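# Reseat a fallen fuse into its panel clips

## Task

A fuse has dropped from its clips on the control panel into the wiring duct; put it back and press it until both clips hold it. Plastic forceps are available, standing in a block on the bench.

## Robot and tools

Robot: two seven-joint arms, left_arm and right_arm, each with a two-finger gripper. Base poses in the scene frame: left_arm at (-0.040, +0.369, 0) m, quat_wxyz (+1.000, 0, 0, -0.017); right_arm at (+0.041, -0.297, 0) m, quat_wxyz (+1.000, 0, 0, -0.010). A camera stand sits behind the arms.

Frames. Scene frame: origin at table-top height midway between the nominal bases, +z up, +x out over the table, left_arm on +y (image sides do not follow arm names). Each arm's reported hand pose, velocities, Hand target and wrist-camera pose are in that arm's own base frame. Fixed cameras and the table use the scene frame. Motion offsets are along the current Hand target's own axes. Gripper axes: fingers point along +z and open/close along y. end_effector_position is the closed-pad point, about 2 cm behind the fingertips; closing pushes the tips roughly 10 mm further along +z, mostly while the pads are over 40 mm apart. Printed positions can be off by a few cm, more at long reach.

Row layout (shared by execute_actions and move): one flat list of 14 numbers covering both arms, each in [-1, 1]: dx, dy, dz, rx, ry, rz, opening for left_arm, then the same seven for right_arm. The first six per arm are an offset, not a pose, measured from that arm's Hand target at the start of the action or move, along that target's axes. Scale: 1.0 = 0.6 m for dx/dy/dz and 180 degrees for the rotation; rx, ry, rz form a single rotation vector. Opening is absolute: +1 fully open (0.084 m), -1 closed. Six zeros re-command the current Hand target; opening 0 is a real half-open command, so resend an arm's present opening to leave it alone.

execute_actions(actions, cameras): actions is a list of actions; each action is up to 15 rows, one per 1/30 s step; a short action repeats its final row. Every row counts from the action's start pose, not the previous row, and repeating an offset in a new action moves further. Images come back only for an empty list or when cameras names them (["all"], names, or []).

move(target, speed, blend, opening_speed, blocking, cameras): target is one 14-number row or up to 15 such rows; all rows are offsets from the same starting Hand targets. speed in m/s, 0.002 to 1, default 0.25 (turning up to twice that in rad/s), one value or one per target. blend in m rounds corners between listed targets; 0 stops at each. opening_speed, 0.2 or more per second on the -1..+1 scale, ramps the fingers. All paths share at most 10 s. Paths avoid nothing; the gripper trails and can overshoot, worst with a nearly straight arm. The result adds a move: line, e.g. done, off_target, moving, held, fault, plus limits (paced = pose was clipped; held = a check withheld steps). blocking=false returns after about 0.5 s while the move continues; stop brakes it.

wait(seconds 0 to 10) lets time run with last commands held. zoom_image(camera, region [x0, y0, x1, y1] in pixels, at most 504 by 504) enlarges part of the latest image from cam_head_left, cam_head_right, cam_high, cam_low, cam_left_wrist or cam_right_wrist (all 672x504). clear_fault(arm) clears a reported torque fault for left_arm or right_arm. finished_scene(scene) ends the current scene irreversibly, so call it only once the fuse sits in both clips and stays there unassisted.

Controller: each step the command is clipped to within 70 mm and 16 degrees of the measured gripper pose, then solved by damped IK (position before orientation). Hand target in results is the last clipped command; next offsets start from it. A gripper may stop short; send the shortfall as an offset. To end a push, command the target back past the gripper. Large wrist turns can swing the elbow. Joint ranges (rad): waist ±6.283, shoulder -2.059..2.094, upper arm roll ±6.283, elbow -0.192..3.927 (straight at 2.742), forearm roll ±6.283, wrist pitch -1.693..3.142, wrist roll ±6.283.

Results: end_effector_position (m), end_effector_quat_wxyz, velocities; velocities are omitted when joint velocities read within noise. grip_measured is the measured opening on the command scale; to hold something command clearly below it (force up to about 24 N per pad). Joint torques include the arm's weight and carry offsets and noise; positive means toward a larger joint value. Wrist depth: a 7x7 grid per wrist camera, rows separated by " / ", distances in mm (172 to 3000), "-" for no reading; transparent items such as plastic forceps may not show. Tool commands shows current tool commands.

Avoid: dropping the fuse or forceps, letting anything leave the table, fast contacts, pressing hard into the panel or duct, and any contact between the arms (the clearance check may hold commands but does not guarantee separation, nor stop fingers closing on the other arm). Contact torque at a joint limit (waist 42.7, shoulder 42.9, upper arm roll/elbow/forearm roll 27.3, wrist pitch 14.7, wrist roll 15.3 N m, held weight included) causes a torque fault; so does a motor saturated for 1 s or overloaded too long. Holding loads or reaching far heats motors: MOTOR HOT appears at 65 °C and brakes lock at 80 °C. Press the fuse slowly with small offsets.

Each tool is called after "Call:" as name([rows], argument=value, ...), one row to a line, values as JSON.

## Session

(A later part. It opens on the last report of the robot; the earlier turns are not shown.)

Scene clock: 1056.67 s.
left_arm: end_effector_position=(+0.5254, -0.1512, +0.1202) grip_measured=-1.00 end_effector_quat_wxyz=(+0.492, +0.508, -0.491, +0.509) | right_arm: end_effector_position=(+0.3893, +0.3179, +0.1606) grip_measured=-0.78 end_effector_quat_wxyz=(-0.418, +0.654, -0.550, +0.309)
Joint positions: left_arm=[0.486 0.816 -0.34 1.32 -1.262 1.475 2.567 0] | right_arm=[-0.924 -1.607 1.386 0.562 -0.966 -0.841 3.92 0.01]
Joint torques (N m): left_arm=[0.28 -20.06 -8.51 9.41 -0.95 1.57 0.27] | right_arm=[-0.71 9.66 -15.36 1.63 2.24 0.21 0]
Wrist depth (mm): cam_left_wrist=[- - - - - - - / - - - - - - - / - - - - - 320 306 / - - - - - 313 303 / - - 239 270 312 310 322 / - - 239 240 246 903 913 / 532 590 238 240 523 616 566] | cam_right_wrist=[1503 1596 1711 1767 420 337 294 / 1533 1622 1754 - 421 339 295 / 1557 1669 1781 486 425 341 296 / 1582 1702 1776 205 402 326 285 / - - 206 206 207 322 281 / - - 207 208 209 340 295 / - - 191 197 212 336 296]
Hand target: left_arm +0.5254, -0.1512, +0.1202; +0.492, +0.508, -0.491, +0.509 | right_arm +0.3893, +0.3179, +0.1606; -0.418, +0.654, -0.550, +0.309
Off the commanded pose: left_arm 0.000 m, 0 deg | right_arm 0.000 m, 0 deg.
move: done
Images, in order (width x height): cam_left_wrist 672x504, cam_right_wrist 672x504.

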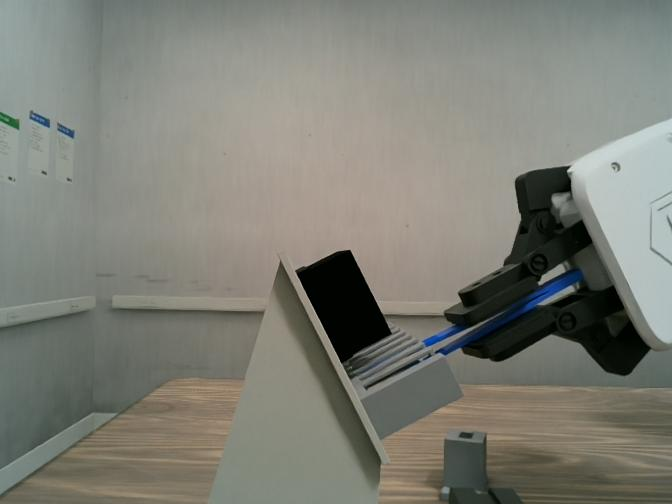

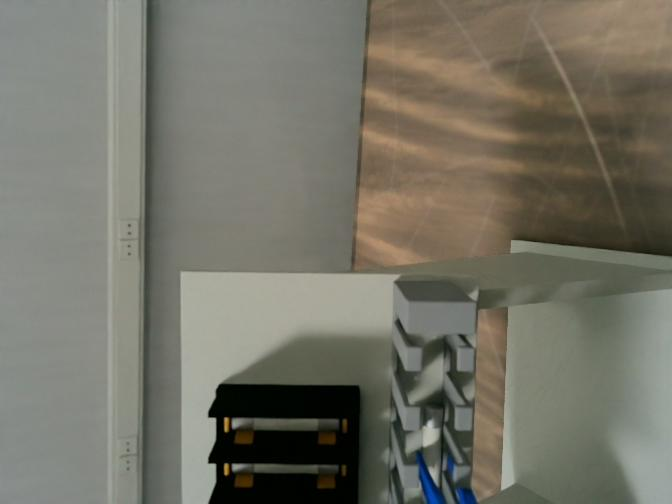

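Call:
move([
  [0, 0, 0, 0, 0, 0, -1, 0.0005, 0, 0.0012, 0, 0, 0, -0.77],
  [0, 0, 0, 0, 0, 0, -1, 0.0005, 0, 0.0012, 0, 0, 0, -0.84],
], speed=0.04, opening_speed=0.4, cameras=["cam_left_wrist", "cam_right_wrist"])

Call:
zoom_image(camera="cam_right_wrist", region=[380, 404, 480, 504])

Call:
zoom_image(camera="cam_left_wrist", region=[340, 340, 440, 420])

Scene clock: 1068.93 s.
left_arm: end_effector_position=(+0.5254, -0.1512, +0.1202) grip_measured=-1.00 end_effector_quat_wxyz=(+0.492, +0.508, -0.491, +0.509) | right_arm: end_effector_position=(+0.3899, +0.3177, +0.1603) grip_measured=-0.86 end_effector_quat_wxyz=(-0.418, +0.654, -0.550, +0.309)
Joint positions: left_arm=[0.486 0.816 -0.34 1.32 -1.262 1.475 2.567 0] | right_arm=[-0.927 -1.608 1.388 0.563 -0.963 -0.843 3.919 0.006]
Joint torques (N m): left_arm=[0.46 -19.84 -8.52 9.32 -0.99 1.63 0.12] | right_arm=[-0.59 9.48 -15.57 1.21 2.22 0.31 -0.04]
Wrist depth (mm): cam_left_wrist=[- - - - - - - / - - - - - - - / - - - - - 329 307 / - - - - - 316 303 / - - 239 270 319 312 317 / - - 239 240 245 913 915 / 531 590 238 240 524 616 566] | cam_right_wrist=[1499 1604 1694 1763 420 337 293 / 1533 1642 1754 - 421 338 294 / 1550 1661 1785 486 424 340 295 / 1582 1698 1763 206 401 325 284 / - - 206 206 207 322 281 / - - 207 207 209 339 294 / - - 191 196 211 336 295]
Hand target: left_arm +0.5254, -0.1512, +0.1202; +0.492, +0.508, -0.491, +0.509 | right_arm +0.3900, +0.3177, +0.1603; -0.418, +0.654, -0.550, +0.309
Off the commanded pose: left_arm 0.000 m, 0 deg | right_arm 0.000 m, 0 deg.
move: done
Images, in order (width x height): cam_left_wrist 672x504, cam_right_wrist 672x504.

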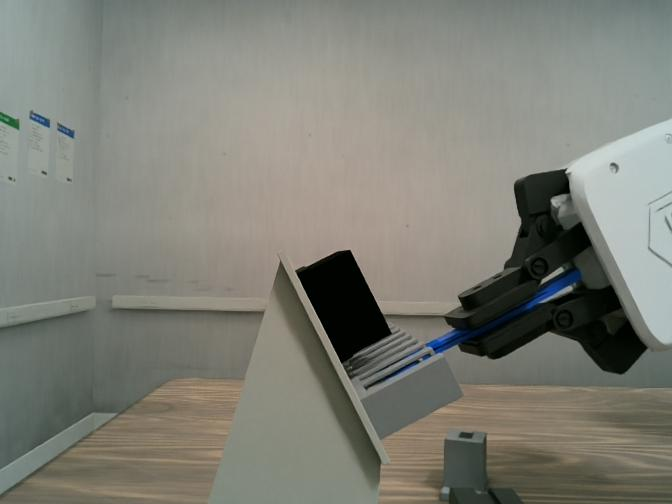

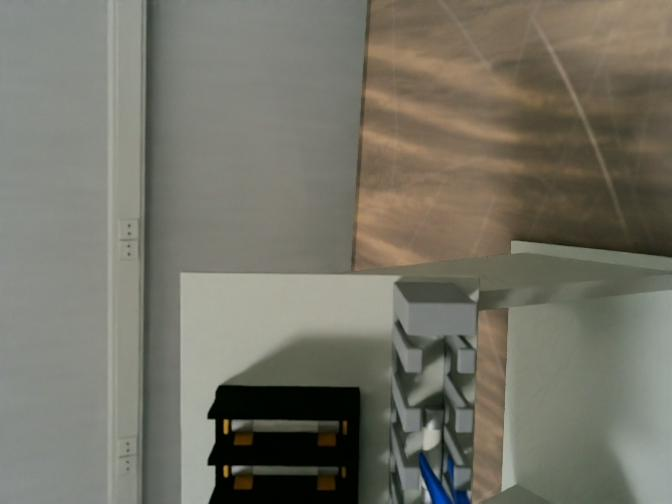

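Scaled by 5.040 from the camera's 672x504 image, which has a finer 960x720 frame.

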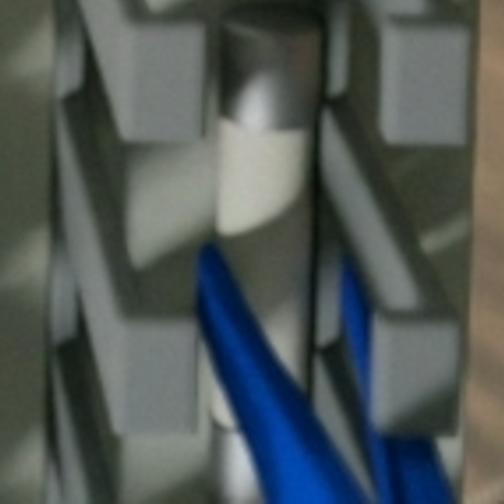

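Scaled by 5.040 from the camera's 672x504 image, which has a finer 960x720 frame.

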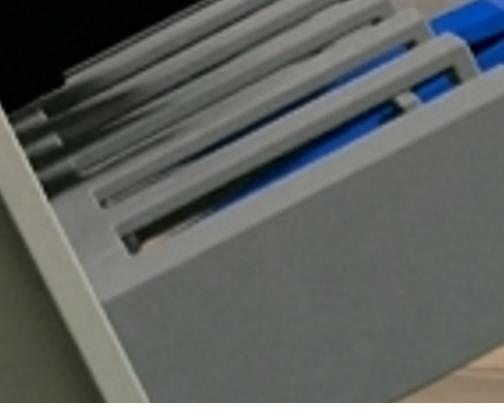

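Call:
move([
  [0, 0, 0, 0, 0, 0, -1, 0, 0, 0, 0, 0, 0, -0.78],
  [0, 0, 0, 0, 0, 0, -1, -0.0080, -0.0005, -0.0745, 0, 0, 0, -0.78],
  [0, 0, 0, 0, 0, 0, -1, -0.0067, -0.1007, -0.0490, -0.1657, 0, 0.0179, -0.78],
], speed=0.12, opening_speed=0.5, cameras=["cam_left_wrist", "cam_right_wrist"])

Call:
zoom_image(camera="cam_right_wrist", region=[350, 334, 520, 504])

Call:
zoom_image(camera="cam_left_wrist", region=[330, 200, 580, 450])

Scene clock: 1125.90 s.
left_arm: end_effector_position=(+0.5254, -0.1512, +0.1202) grip_measured=-1.00 end_effector_quat_wxyz=(+0.492, +0.508, -0.491, +0.509) | right_arm: end_effector_position=(+0.3916, +0.3183, +0.2276) grip_measured=-0.80 end_effector_quat_wxyz=(-0.244, +0.724, -0.629, +0.145)
Joint positions: left_arm=[0.486 0.816 -0.34 1.32 -1.262 1.475 2.567 0] | right_arm=[-1.312 -1.155 1.255 1.164 -1.76 -1.187 4.283 0.009]
Joint torques (N m): left_arm=[0.1 -20.08 -8.41 9.39 -0.82 1.55 0.06] | right_arm=[-0.39 13.11 -15.07 7.49 0.52 -0.75 0.3]
Wrist depth (mm): cam_left_wrist=[- - - - - 300 305 / - - - - - 312 307 / - - - - - 317 - / - - - - - - - / - - 239 270 - - - / - - 239 240 246 902 919 / 530 589 238 240 522 618 564] | cam_right_wrist=[1767 464 438 398 371 342 322 / 1813 471 443 403 374 345 324 / 1833 474 448 406 378 348 326 / 1877 - 442 307 318 349 328 / - - 219 239 244 352 331 / 1882 - 216 226 249 356 333 / 1930 - 218 219 331 359 336]
Hand target: left_arm +0.5254, -0.1512, +0.1202; +0.492, +0.508, -0.491, +0.509 | right_arm +0.3916, +0.3183, +0.2276; -0.244, +0.724, -0.629, +0.145
Off the commanded pose: left_arm 0.000 m, 0 deg | right_arm 0.000 m, 0 deg.
move: done
Images, in order (width x height): cam_left_wrist 672x504, cam_right_wrist 672x504.

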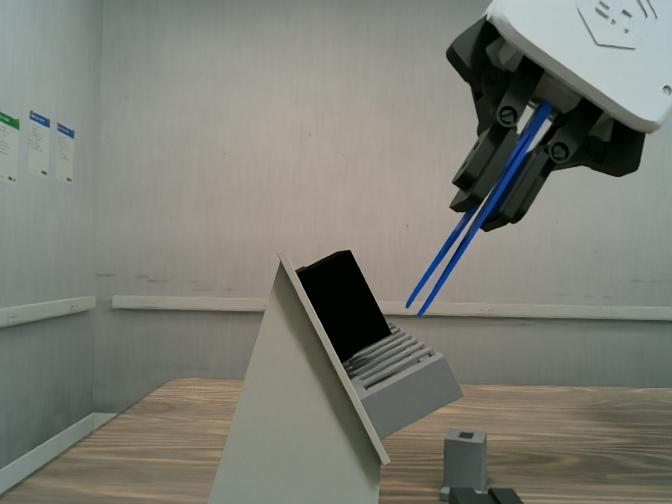

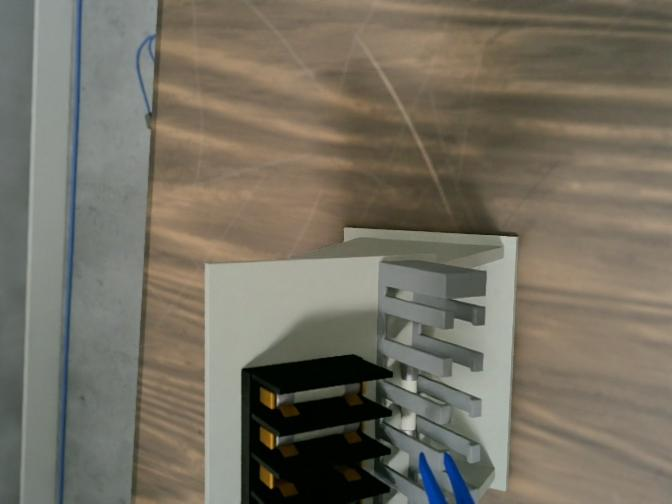

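Scaled by 2.965 from the camera's 672x504 image, which has a finer 960x720 frame.

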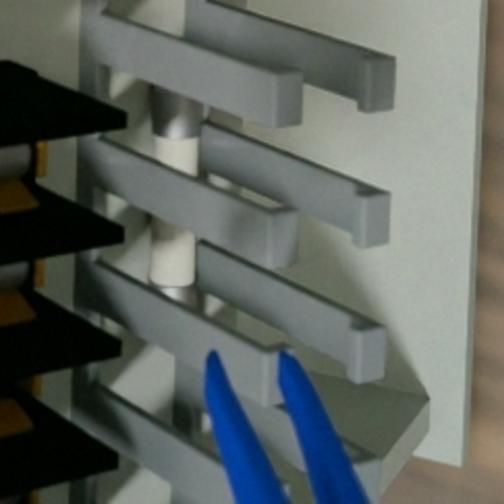

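Scaled by 2.016 from the camera's 672x504 image, which has a finer 960x720 frame.

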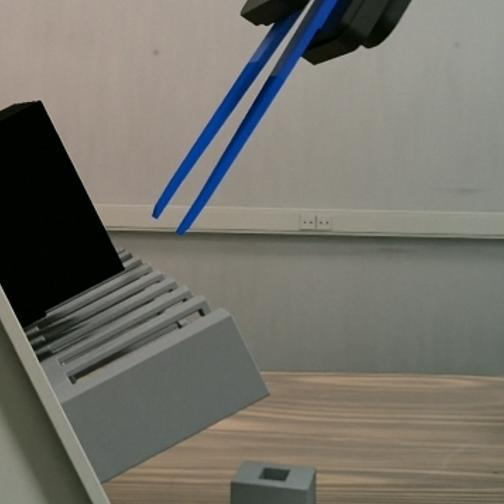

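Call:
move(target=[0, 0, 0, 0, 0, 0, -1, 0.0053, -0.0028, 0.0497, 0, 0, 0, -0.77], speed=0.08, opening_speed=0.5, cameras=["cam_left_wrist", "cam_right_wrist"])

Call:
zoom_image(camera="cam_right_wrist", region=[370, 374, 500, 504])

Call:
zoom_image(camera="cam_left_wrist", region=[330, 300, 480, 450])

Scene clock: 1158.17 s.
left_arm: end_effector_position=(+0.5254, -0.1512, +0.1202) grip_measured=-1.00 end_effector_quat_wxyz=(+0.492, +0.508, -0.491, +0.509) | right_arm: end_effector_position=(+0.4089, +0.3204, +0.2032) grip_measured=-0.79 end_effector_quat_wxyz=(-0.244, +0.724, -0.629, +0.145)
Joint positions: left_arm=[0.486 0.816 -0.34 1.32 -1.262 1.475 2.567 0] | right_arm=[-1.362 -1.165 1.325 1.172 -1.708 -1.145 4.254 0.009]
Joint torques (N m): left_arm=[0.26 -20.08 -8.47 9.41 -0.95 1.61 0.2] | right_arm=[-0.3 13.01 -15.35 7.45 1.25 -0.53 -0.08]
Wrist depth (mm): cam_left_wrist=[- - - - - 302 309 / - - - - 316 298 306 / - - - - 306 312 - / - - - 270 311 - - / - - 240 271 - - - / - - 239 240 246 903 916 / 530 591 238 240 523 617 562] | cam_right_wrist=[1736 431 408 369 344 317 298 / 1776 438 411 373 347 320 300 / 1804 451 416 377 350 322 303 / 1842 456 409 308 315 321 305 / - - 190 204 207 323 307 / - - 189 201 215 326 308 / - - 187 188 194 330 312]
Hand target: left_arm +0.5254, -0.1512, +0.1202; +0.492, +0.508, -0.491, +0.509 | right_arm +0.4089, +0.3204, +0.2032; -0.244, +0.724, -0.629, +0.145
Off the commanded pose: left_arm 0.000 m, 0 deg | right_arm 0.000 m, 0 deg.
move: done
Images, in order (width x height): cam_left_wrist 672x504, cam_right_wrist 672x504.

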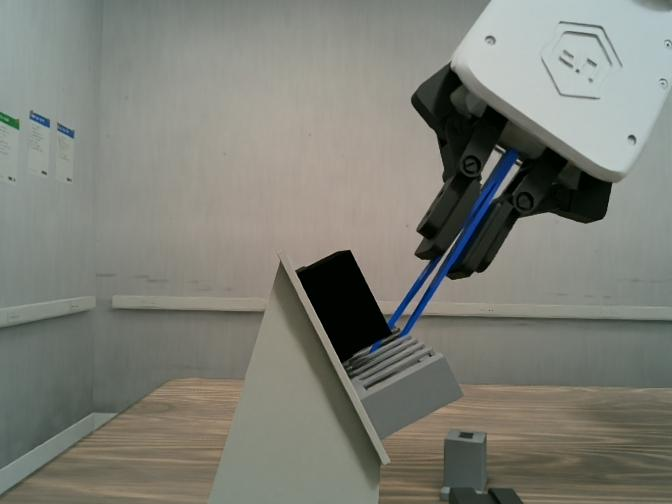

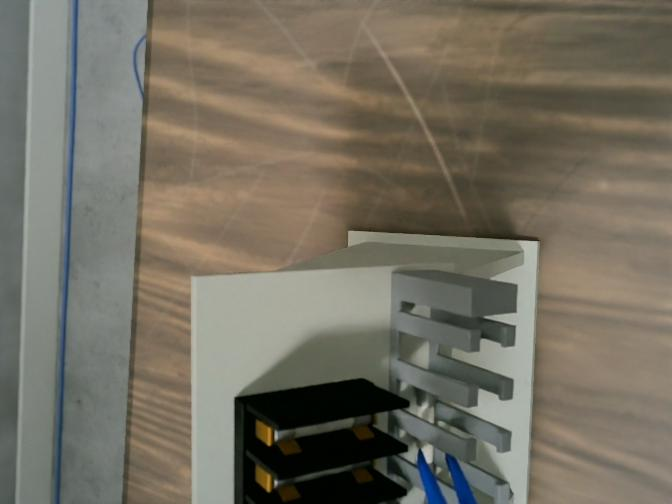

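Scaled by 3.877 from the camera's 672x504 image, which has a finer 960x720 frame.

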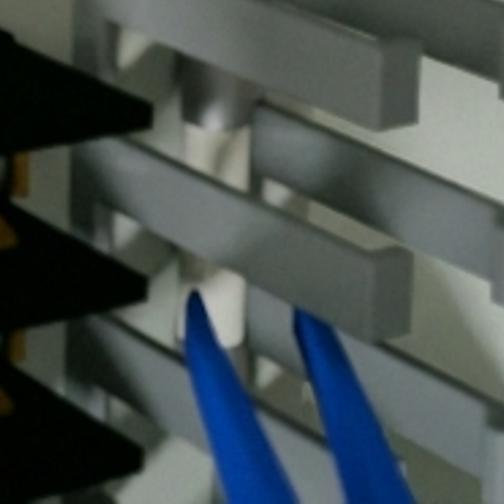

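Scaled by 3.360 from the camera's 672x504 image, which has a finer 960x720 frame.

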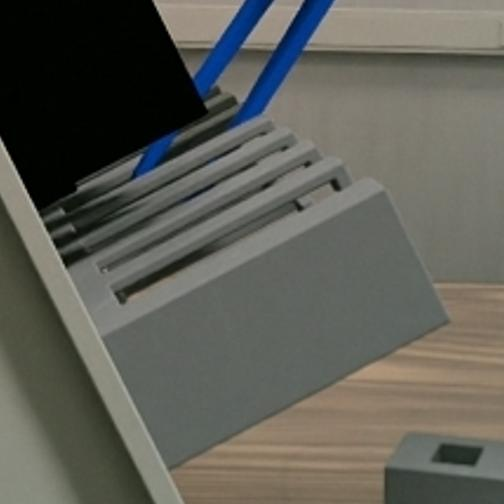

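Call:
move(target=[0, 0, 0, 0, 0, 0, -1, 0.0018, -0.0012, 0.0217, 0, 0, 0, -0.765], speed=0.05, opening_speed=0.5, cameras=["cam_left_wrist", "cam_right_wrist"])

Call:
zoom_image(camera="cam_right_wrist", region=[384, 404, 484, 504])

Call:
zoom_image(camera="cam_left_wrist", region=[330, 300, 480, 450])

Scene clock: 1170.20 s.
left_arm: end_effector_position=(+0.5254, -0.1512, +0.1202) grip_measured=-1.00 end_effector_quat_wxyz=(+0.492, +0.508, -0.491, +0.509) | right_arm: end_effector_position=(+0.4164, +0.3217, +0.1926) grip_measured=-0.79 end_effector_quat_wxyz=(-0.244, +0.724, -0.629, +0.145)
Joint positions: left_arm=[0.486 0.816 -0.34 1.32 -1.262 1.475 2.567 0] | right_arm=[-1.385 -1.171 1.355 1.179 -1.685 -1.128 4.243 0.009]
Joint torques (N m): left_arm=[0.47 -20.06 -8.41 9.29 -0.97 1.52 0.17] | right_arm=[-0.74 13.61 -15.55 7.29 1.45 -0.38 -0.02]
Wrist depth (mm): cam_left_wrist=[- - - - - 303 312 / - - - - 312 298 307 / - - - - 308 308 - / - - - 270 306 - - / - - 239 270 - - - / - - 239 239 246 904 924 / 533 589 238 240 522 615 565] | cam_right_wrist=[1736 426 393 357 332 306 288 / 1772 430 397 361 335 309 290 / 1809 436 402 364 339 311 292 / 1838 441 405 304 311 310 295 / - - 179 190 193 308 296 / - - 177 188 201 313 299 / - - 175 183 200 316 301]
Hand target: left_arm +0.5254, -0.1512, +0.1202; +0.492, +0.508, -0.491, +0.509 | right_arm +0.4165, +0.3217, +0.1925; -0.244, +0.724, -0.629, +0.145
Off the commanded pose: left_arm 0.000 m, 0 deg | right_arm 0.000 m, 0 deg.
move: done
Images, in order (width x height): cam_left_wrist 672x504, cam_right_wrist 672x504.

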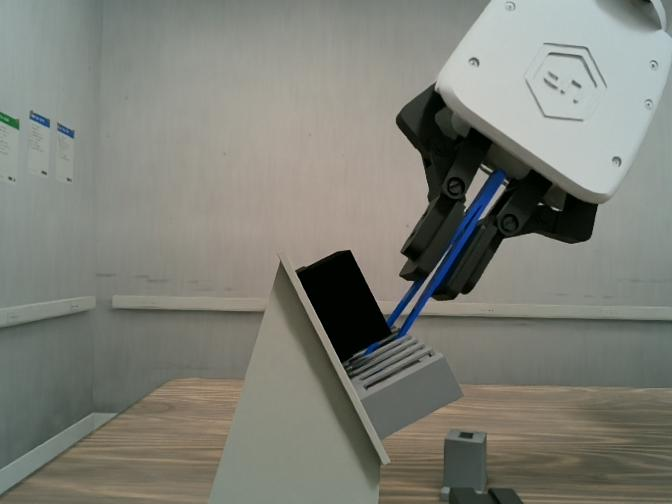

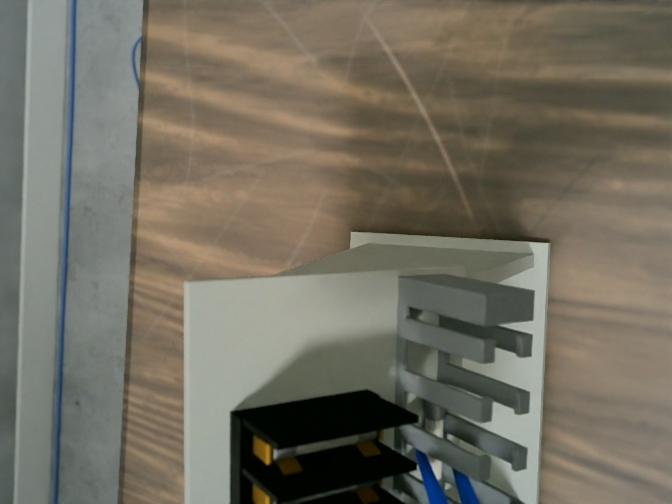

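Scaled by 5.040 from the camera's 672x504 image, which has a finer 960x720 frame.

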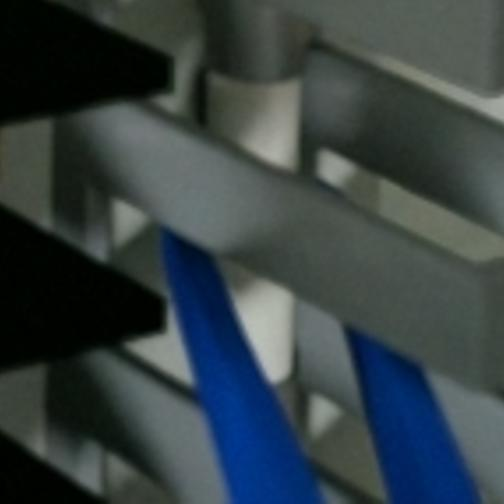

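Scaled by 3.360 from the camera's 672x504 image, which has a finer 960x720 frame.

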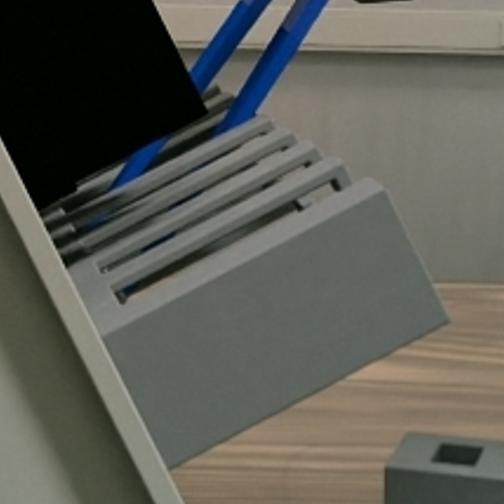

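Call:
move(target=[0, 0, 0, 0, 0, 0, -1, 0, 0, 0, 0, 0, 0, -0.86], opening_speed=0.4, cameras=["cam_left_wrist", "cam_right_wrist"])

Call:
zoom_image(camera="cam_right_wrist", region=[384, 404, 484, 504])

Call:
zoom_image(camera="cam_left_wrist", region=[330, 200, 480, 400])

Scene clock: 1180.53 s.
left_arm: end_effector_position=(+0.5254, -0.1512, +0.1202) grip_measured=-1.00 end_effector_quat_wxyz=(+0.492, +0.508, -0.491, +0.509) | right_arm: end_effector_position=(+0.4165, +0.3217, +0.1925) grip_measured=-0.87 end_effector_quat_wxyz=(-0.244, +0.724, -0.629, +0.145)
Joint positions: left_arm=[0.486 0.816 -0.34 1.32 -1.262 1.475 2.567 0] | right_arm=[-1.385 -1.171 1.355 1.179 -1.685 -1.128 4.243 0.006]
Joint torques (N m): left_arm=[0.44 -20 -8.36 9.43 -0.94 1.56 0.2] | right_arm=[-0.45 13.46 -15.66 7.15 1.07 -0.43 -0.06]
Wrist depth (mm): cam_left_wrist=[- - - - - 302 311 / - - - - 313 297 307 / - - - - 307 308 - / - - - 271 306 - - / - - 239 270 - - - / - - 239 240 246 902 919 / 530 589 238 241 522 617 563] | cam_right_wrist=[1728 427 393 357 332 306 288 / 1745 430 396 361 335 309 290 / 1809 437 402 364 338 311 292 / 1842 440 405 305 311 309 294 / - - 178 191 193 309 296 / - - 177 188 201 313 299 / - - 176 182 188 316 301]
Hand target: left_arm +0.5254, -0.1512, +0.1202; +0.492, +0.508, -0.491, +0.509 | right_arm +0.4165, +0.3217, +0.1925; -0.244, +0.724, -0.629, +0.145
Off the commanded pose: left_arm 0.000 m, 0 deg | right_arm 0.000 m, 0 deg.
move: done
Images, in order (width x height): cam_left_wrist 672x504, cam_right_wrist 672x504.

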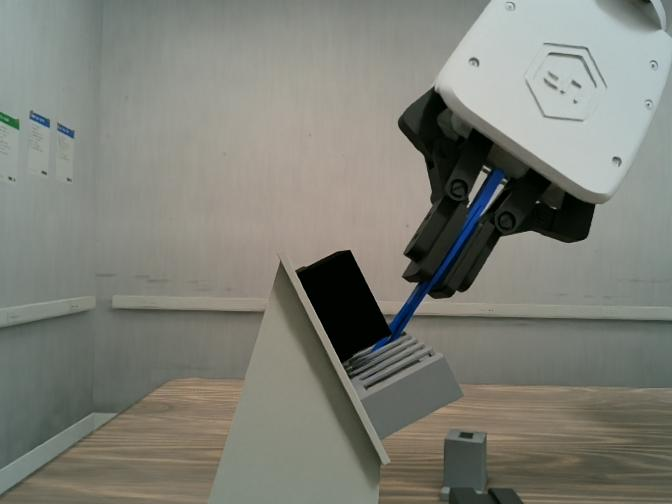

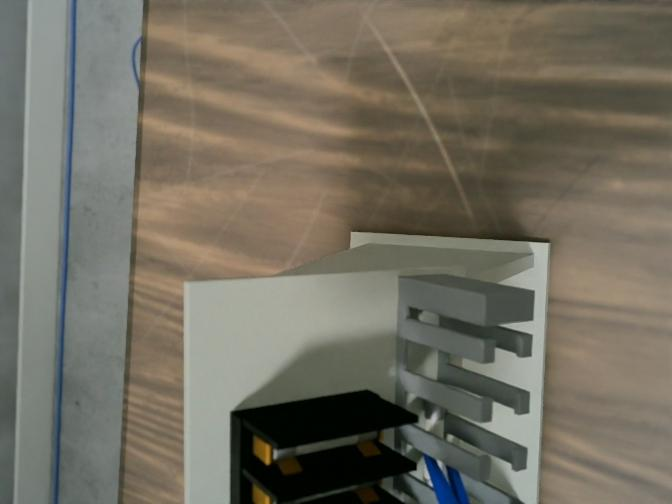

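Scaled by 5.040 from the camera's 672x504 image, which has a finer 960x720 frame.

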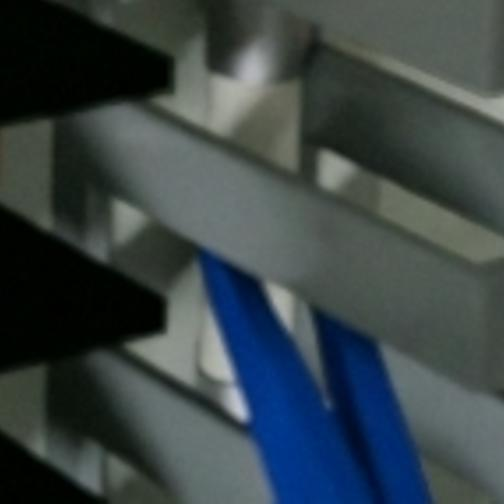

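Scaled by 2.520 from the camera's 672x504 image, which has a finer 960x720 frame.

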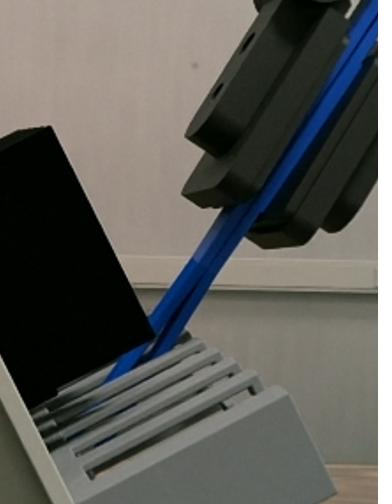

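Call:
move([
  [0, 0, 0, 0, 0, 0, -1, -0.0007, -0.0038, -0.0060, 0, 0, 0, -0.88],
  [0, 0, 0, 0, 0, 0, -1, -0.0022, 0.0043, -0.0205, 0, 0, 0, -0.88],
], speed=0.03, cameras=["cam_left_wrist", "cam_right_wrist"])

Call:
zoom_image(camera="cam_right_wrist", region=[384, 404, 484, 504])

Call:
zoom_image(camera="cam_left_wrist", region=[330, 200, 480, 400])

Scene clock: 1199.00 s.
left_arm: end_effector_position=(+0.5254, -0.1512, +0.1202) grip_measured=-1.00 end_effector_quat_wxyz=(+0.492, +0.508, -0.491, +0.509) | right_arm: end_effector_position=(+0.4077, +0.3206, +0.2016) grip_measured=-0.87 end_effector_quat_wxyz=(-0.244, +0.724, -0.629, +0.145)
Joint positions: left_arm=[0.486 0.816 -0.34 1.32 -1.262 1.475 2.567 0] | right_arm=[-1.357 -1.167 1.326 1.165 -1.706 -1.143 4.252 0.006]
Joint torques (N m): left_arm=[0.41 -19.99 -8.5 9.44 -0.93 1.66 0.2] | right_arm=[0.29 13.42 -15.88 6.77 0.56 -0.78 0.3]
Wrist depth (mm): cam_left_wrist=[- - - - - 301 308 / - - - - 315 298 306 / - - - - 309 309 - / - - - 270 311 - - / - - 239 270 - - - / - - 239 240 246 900 920 / 530 589 238 240 524 616 564] | cam_right_wrist=[1741 440 406 367 342 316 296 / 1772 444 408 372 345 318 299 / 1818 450 413 375 349 321 301 / 1833 454 406 306 312 319 303 / - - 191 204 204 321 305 / - - 188 201 217 327 308 / - - 187 187 207 329 311]
Hand target: left_arm +0.5254, -0.1512, +0.1202; +0.492, +0.508, -0.491, +0.509 | right_arm +0.4077, +0.3206, +0.2016; -0.244, +0.724, -0.629, +0.145
Off the commanded pose: left_arm 0.000 m, 0 deg | right_arm 0.000 m, 0 deg.
move: done
Images, in order (width x height): cam_left_wrist 672x504, cam_right_wrist 672x504.

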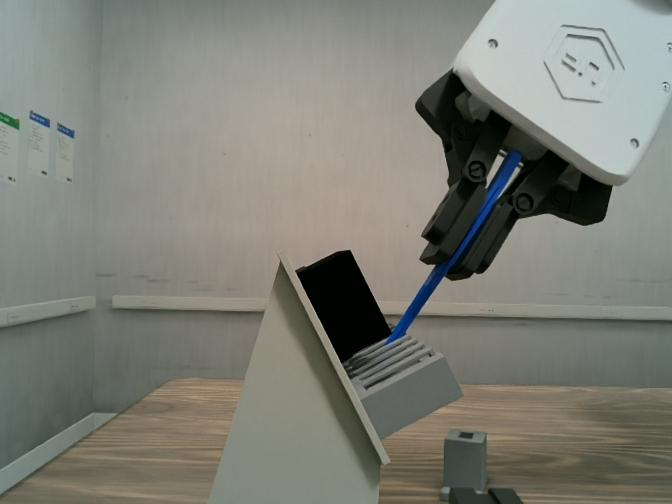

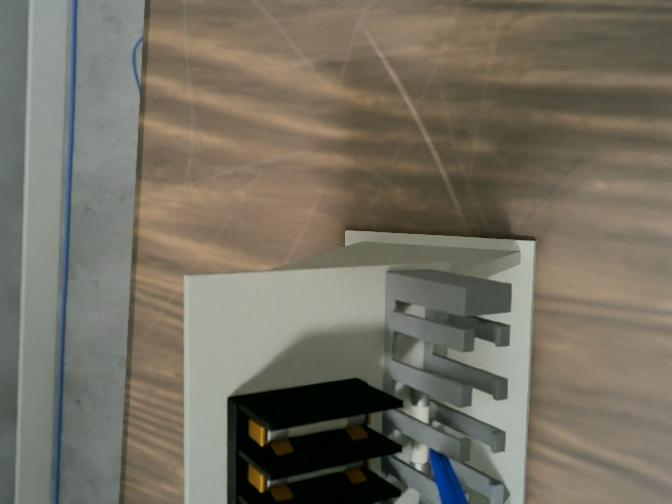

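Scaled by 5.040 from the camera's 672x504 image, which has a finer 960x720 frame.

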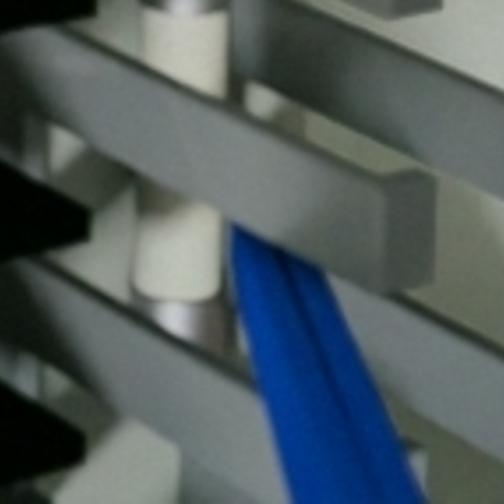

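Scaled by 2.520 from the camera's 672x504 image, which has a finer 960x720 frame.

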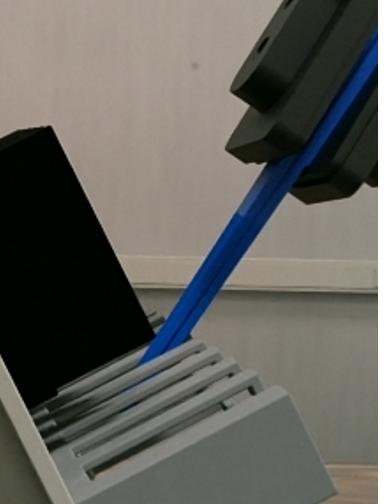

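Call:
move([
  [0, 0, 0, 0, 0, 0, -1, -0.0005, -0.0045, -0.0044, 0, 0, 0, -0.88],
  [0, 0, 0, 0, 0, 0, -1, -0.0005, -0.0038, -0.0044, 0, 0, 0, -0.762],
  [0, 0, 0, 0, 0, 0, -1, 0.0024, -0.0035, 0.0226, 0, 0, 0, -0.762],
], speed=[0.06, 0.06, 0.03], cameras=["cam_left_wrist", "cam_right_wrist"])

Call:
zoom_image(camera="cam_right_wrist", region=[384, 404, 484, 504])

Call:
zoom_image(camera="cam_left_wrist", region=[330, 200, 480, 400])

Scene clock: 1232.93 s.
left_arm: end_effector_position=(+0.5254, -0.1512, +0.1202) grip_measured=-1.00 end_effector_quat_wxyz=(+0.492, +0.508, -0.491, +0.509) | right_arm: end_effector_position=(+0.4167, +0.3217, +0.1912) grip_measured=-0.78 end_effector_quat_wxyz=(-0.244, +0.724, -0.629, +0.145)
Joint positions: left_arm=[0.486 0.816 -0.34 1.32 -1.262 1.475 2.567 0] | right_arm=[-1.385 -1.172 1.358 1.177 -1.683 -1.126 4.241 0.01]
Joint torques (N m): left_arm=[0.18 -19.8 -8.47 9.2 -0.84 1.6 0.21] | right_arm=[-0.34 13.54 -15.45 7.08 1.09 -0.4 -0.11]
Wrist depth (mm): cam_left_wrist=[- - - - - 303 311 / - - - - 312 298 308 / - - - - 308 307 - / - - - 270 301 - - / - - 239 269 - - - / - - 239 239 246 904 916 / 530 589 238 240 523 616 566] | cam_right_wrist=[1745 424 391 356 331 305 287 / 1758 428 395 359 334 308 288 / 1818 434 401 362 337 309 291 / 1823 438 404 304 311 308 293 / - - 178 189 191 308 295 / - - 179 187 200 312 297 / - - 173 180 203 315 300]
Hand target: left_arm +0.5254, -0.1512, +0.1202; +0.492, +0.508, -0.491, +0.509 | right_arm +0.4167, +0.3217, +0.1912; -0.244, +0.724, -0.629, +0.145
Off the commanded pose: left_arm 0.000 m, 0 deg | right_arm 0.000 m, 0 deg.
move: done
Images, in order (width x height): cam_left_wrist 672x504, cam_right_wrist 672x504.

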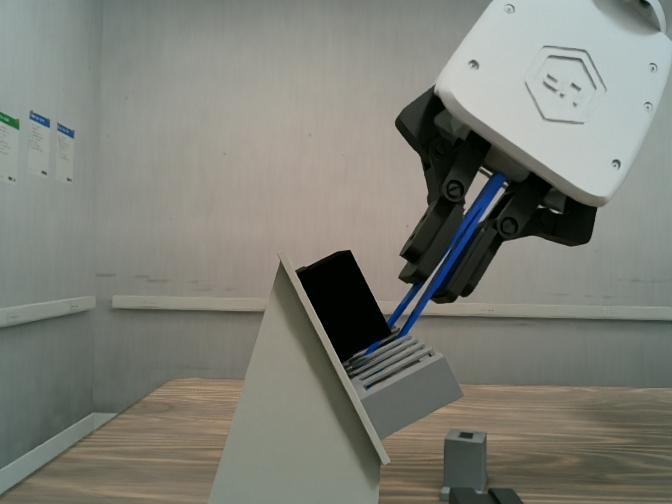

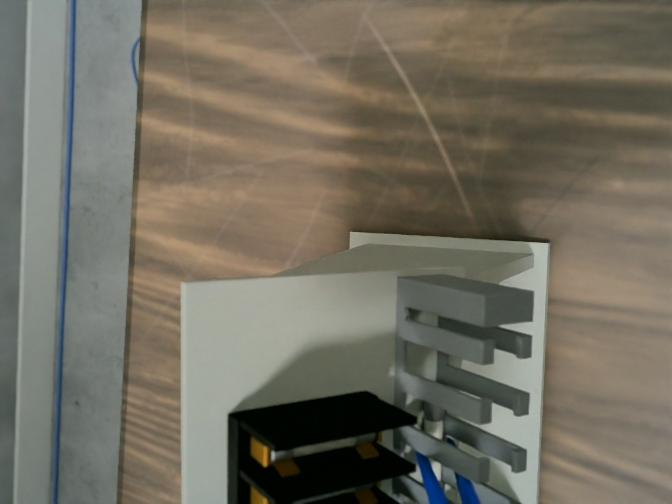

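Scaled by 5.040 from the camera's 672x504 image, which has a finer 960x720 frame.

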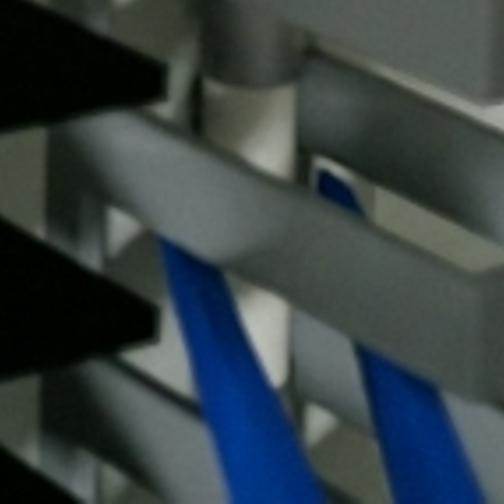

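Scaled by 2.520 from the camera's 672x504 image, which has a finer 960x720 frame.

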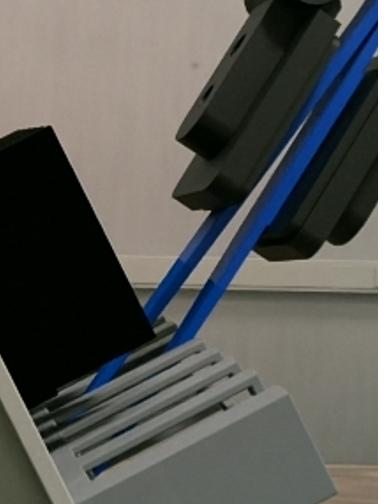

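Call:
move(target=[0, 0, 0, 0, 0, 0, -1, 0, 0, 0, 0, 0, 0, -0.85], opening_speed=0.4, cameras=["cam_left_wrist", "cam_right_wrist"])

Call:
zoom_image(camera="cam_right_wrist", region=[384, 404, 484, 504])

Call:
zoom_image(camera="cam_left_wrist", region=[330, 310, 430, 410])

Scene clock: 1250.00 s.
left_arm: end_effector_position=(+0.5254, -0.1512, +0.1202) grip_measured=-1.00 end_effector_quat_wxyz=(+0.492, +0.508, -0.491, +0.509) | right_arm: end_effector_position=(+0.4167, +0.3217, +0.1912) grip_measured=-0.87 end_effector_quat_wxyz=(-0.244, +0.724, -0.629, +0.145)
Joint positions: left_arm=[0.486 0.816 -0.34 1.32 -1.262 1.475 2.567 0] | right_arm=[-1.386 -1.172 1.358 1.177 -1.682 -1.126 4.241 0.006]
Joint torques (N m): left_arm=[0.13 -19.89 -8.43 9.35 -0.75 1.64 0.07] | right_arm=[-0.35 13.52 -15.85 7.08 1.01 -0.33 -0.04]
Wrist depth (mm): cam_left_wrist=[- - - - - 303 311 / - - - - 312 298 308 / - - - - 309 308 - / - - - 270 302 - - / - - 239 270 - - - / - - 238 240 246 908 915 / 532 588 238 240 524 617 565] | cam_right_wrist=[1749 425 391 356 331 305 287 / 1749 429 395 359 333 308 289 / 1795 434 400 362 337 310 291 / 1833 439 404 304 310 308 293 / - - 178 190 191 308 295 / - - 179 187 201 312 297 / - - 174 180 199 315 300]
Hand target: left_arm +0.5254, -0.1512, +0.1202; +0.492, +0.508, -0.491, +0.509 | right_arm +0.4167, +0.3217, +0.1912; -0.244, +0.724, -0.629, +0.145
Off the commanded pose: left_arm 0.000 m, 0 deg | right_arm 0.000 m, 0 deg.
move: done
Images, in order (width x height): cam_left_wrist 672x504, cam_right_wrist 672x504.

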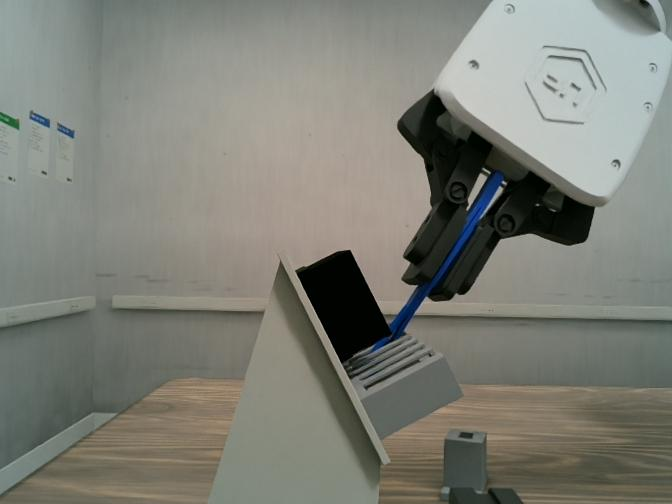

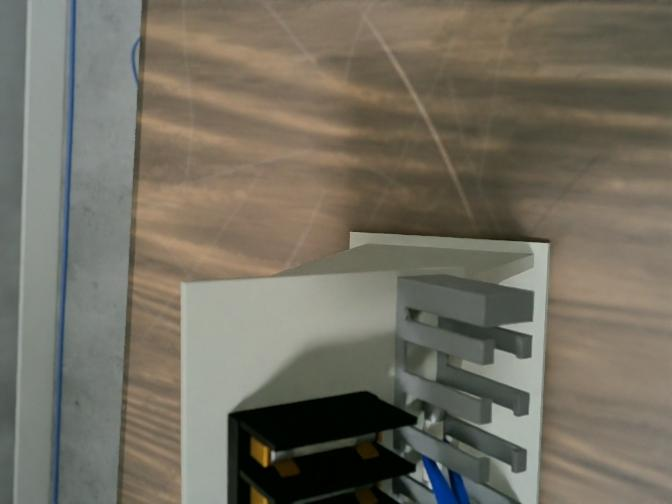

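Scaled by 5.040 from the camera's 672x504 image, which has a finer 960x720 frame.

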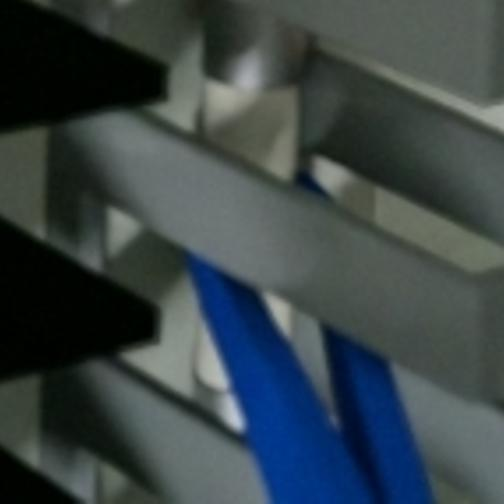

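Scaled by 5.040 from the camera's 672x504 image, which has a finer 960x720 frame.

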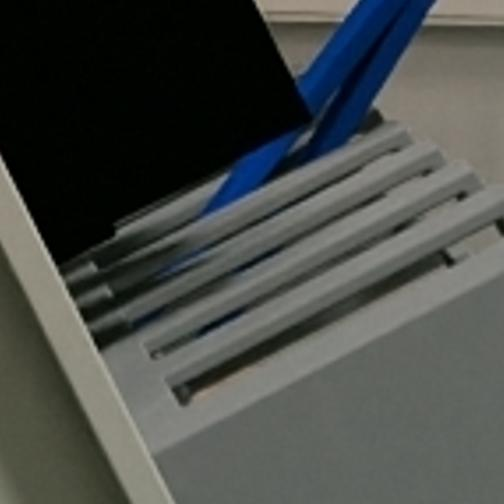

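Call:
move(target=[0, 0, 0, 0, 0, 0, -1, 0, 0, 0, 0, 0, 0, -0.93], opening_speed=0.4, cameras=["cam_right_wrist"])

Call:
zoom_image(camera="cam_right_wrist", region=[384, 404, 484, 504])

Scene clock: 1268.47 s.
left_arm: end_effector_position=(+0.5254, -0.1512, +0.1202) grip_measured=-1.00 end_effector_quat_wxyz=(+0.492, +0.508, -0.491, +0.509) | right_arm: end_effector_position=(+0.4167, +0.3217, +0.1912) grip_measured=-0.87 end_effector_quat_wxyz=(-0.244, +0.724, -0.629, +0.145)
Joint positions: left_arm=[0.486 0.816 -0.34 1.32 -1.262 1.475 2.567 0] | right_arm=[-1.386 -1.172 1.358 1.177 -1.682 -1.126 4.241 0.006]
Joint torques (N m): left_arm=[0.23 -19.93 -8.61 9.3 -0.94 1.54 0.12] | right_arm=[-0.39 14.05 -15.81 7.01 0.83 -0.54 -0.11]
Wrist depth (mm): cam_left_wrist=[- - - - - 304 311 / - - - - 313 298 308 / - - - - 309 308 - / - - - 270 302 - - / - - 239 270 - - - / - - 239 240 246 902 919 / 531 588 238 240 522 615 564] | cam_right_wrist=[1732 425 391 355 331 305 287 / 1767 429 395 359 333 308 289 / 1813 434 400 362 337 310 292 / 1833 439 403 304 311 308 293 / - - 178 190 191 308 295 / - - 179 187 201 311 298 / - - 174 180 199 315 300]
Hand target: left_arm +0.5254, -0.1512, +0.1202; +0.492, +0.508, -0.491, +0.509 | right_arm +0.4167, +0.3217, +0.1912; -0.244, +0.724, -0.629, +0.145
Off the commanded pose: left_arm 0.000 m, 0 deg | right_arm 0.000 m, 0 deg.
move: done
Images, in order (width x height): cam_right_wrist 672x504.

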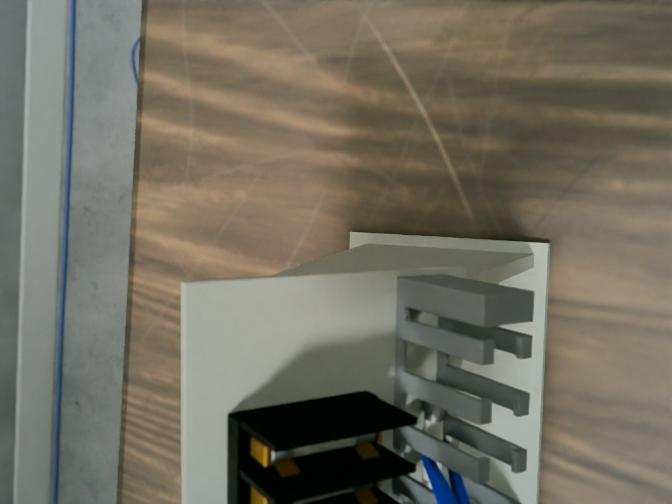

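Scaled by 5.040 from the camera's 672x504 image, which has a finer 960x720 frame.

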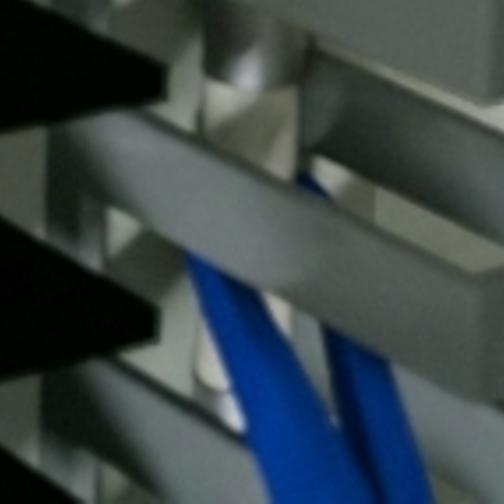

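Call:
move([
  [0, 0, 0, 0, 0, 0, -1, 0, 0, 0, 0, 0, 0, -1],
  [0, 0, 0, 0, 0, 0, -1, -0.0014, -0.0001, -0.0132, 0, 0, 0, -1],
], speed=0.02, cameras=["cam_left_wrist", "cam_right_wrist"])

Call:
zoom_image(camera="cam_right_wrist", region=[384, 404, 484, 504])

Call:
zoom_image(camera="cam_left_wrist", region=[330, 310, 430, 410])

Scene clock: 1281.03 s.
left_arm: end_effector_position=(+0.5254, -0.1512, +0.1202) grip_measured=-1.00 end_effector_quat_wxyz=(+0.492, +0.508, -0.491, +0.509) | right_arm: end_effector_position=(+0.4126, +0.3212, +0.1979) grip_measured=-0.87 end_effector_quat_wxyz=(-0.244, +0.724, -0.629, +0.145)
Joint positions: left_arm=[0.486 0.816 -0.34 1.32 -1.262 1.475 2.567 0] | right_arm=[-1.373 -1.168 1.34 1.175 -1.697 -1.137 4.249 0.006]
Joint torques (N m): left_arm=[0.31 -20 -8.54 9.47 -0.83 1.65 0.14] | right_arm=[0.34 13.67 -16.02 6.67 0.76 -0.78 0.25]
Wrist depth (mm): cam_left_wrist=[- - - - - 302 310 / - - - - 314 297 307 / - - - - 307 308 - / - - - 270 310 - - / - - 239 270 - - - / - - 239 240 246 900 914 / 532 589 238 240 523 615 565] | cam_right_wrist=[1732 426 399 363 338 311 294 / 1767 439 403 368 341 314 295 / 1804 444 408 370 345 317 297 / 1799 449 403 305 311 315 300 / - - 184 197 198 316 302 / - - 183 194 209 320 304 / - - 181 187 205 323 306]
Hand target: left_arm +0.5254, -0.1512, +0.1202; +0.492, +0.508, -0.491, +0.509 | right_arm +0.4125, +0.3212, +0.1980; -0.244, +0.724, -0.629, +0.145
Off the commanded pose: left_arm 0.000 m, 0 deg | right_arm 0.000 m, 0 deg.
move: done
Images, in order (width x height): cam_left_wrist 672x504, cam_right_wrist 672x504.

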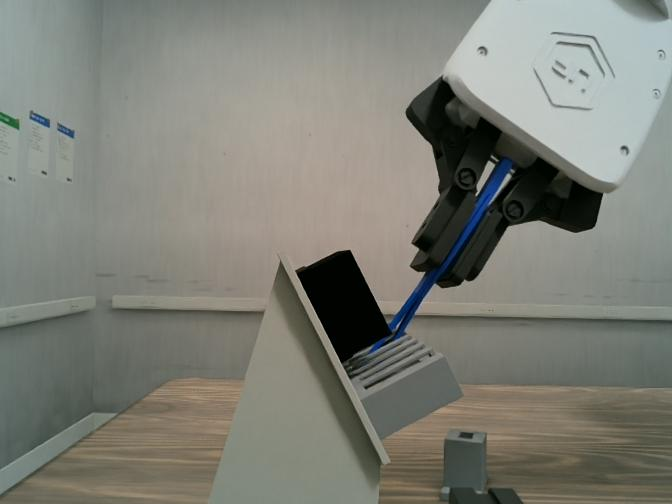

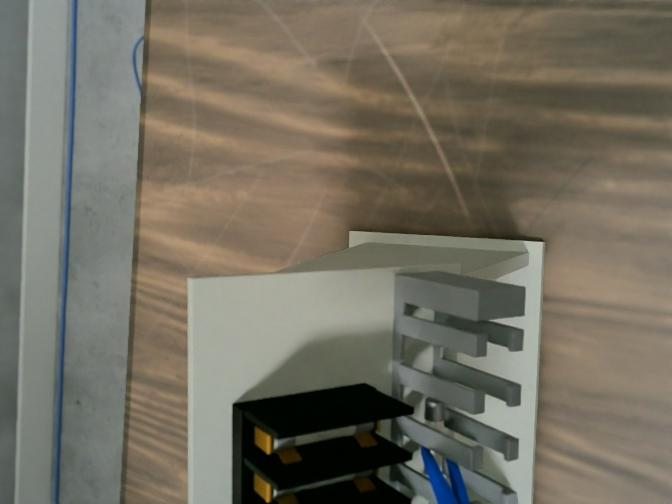

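Scaled by 5.040 from the camera's 672x504 image, which has a finer 960x720 frame.

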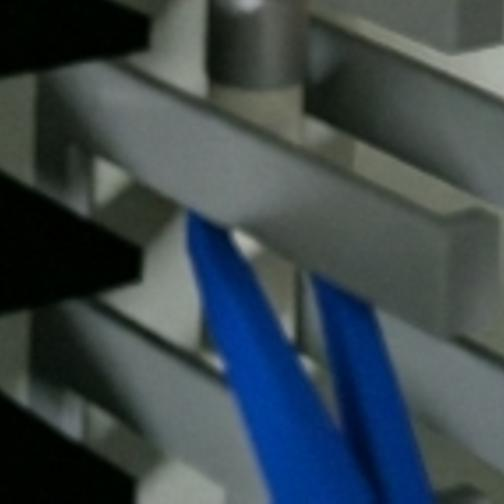

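Scaled by 5.040 from the camera's 672x504 image, which has a finer 960x720 frame.

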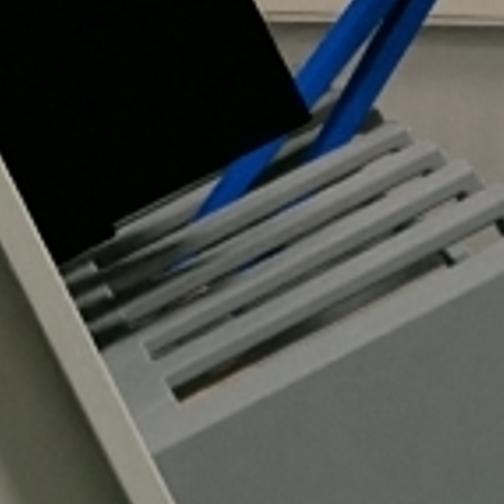

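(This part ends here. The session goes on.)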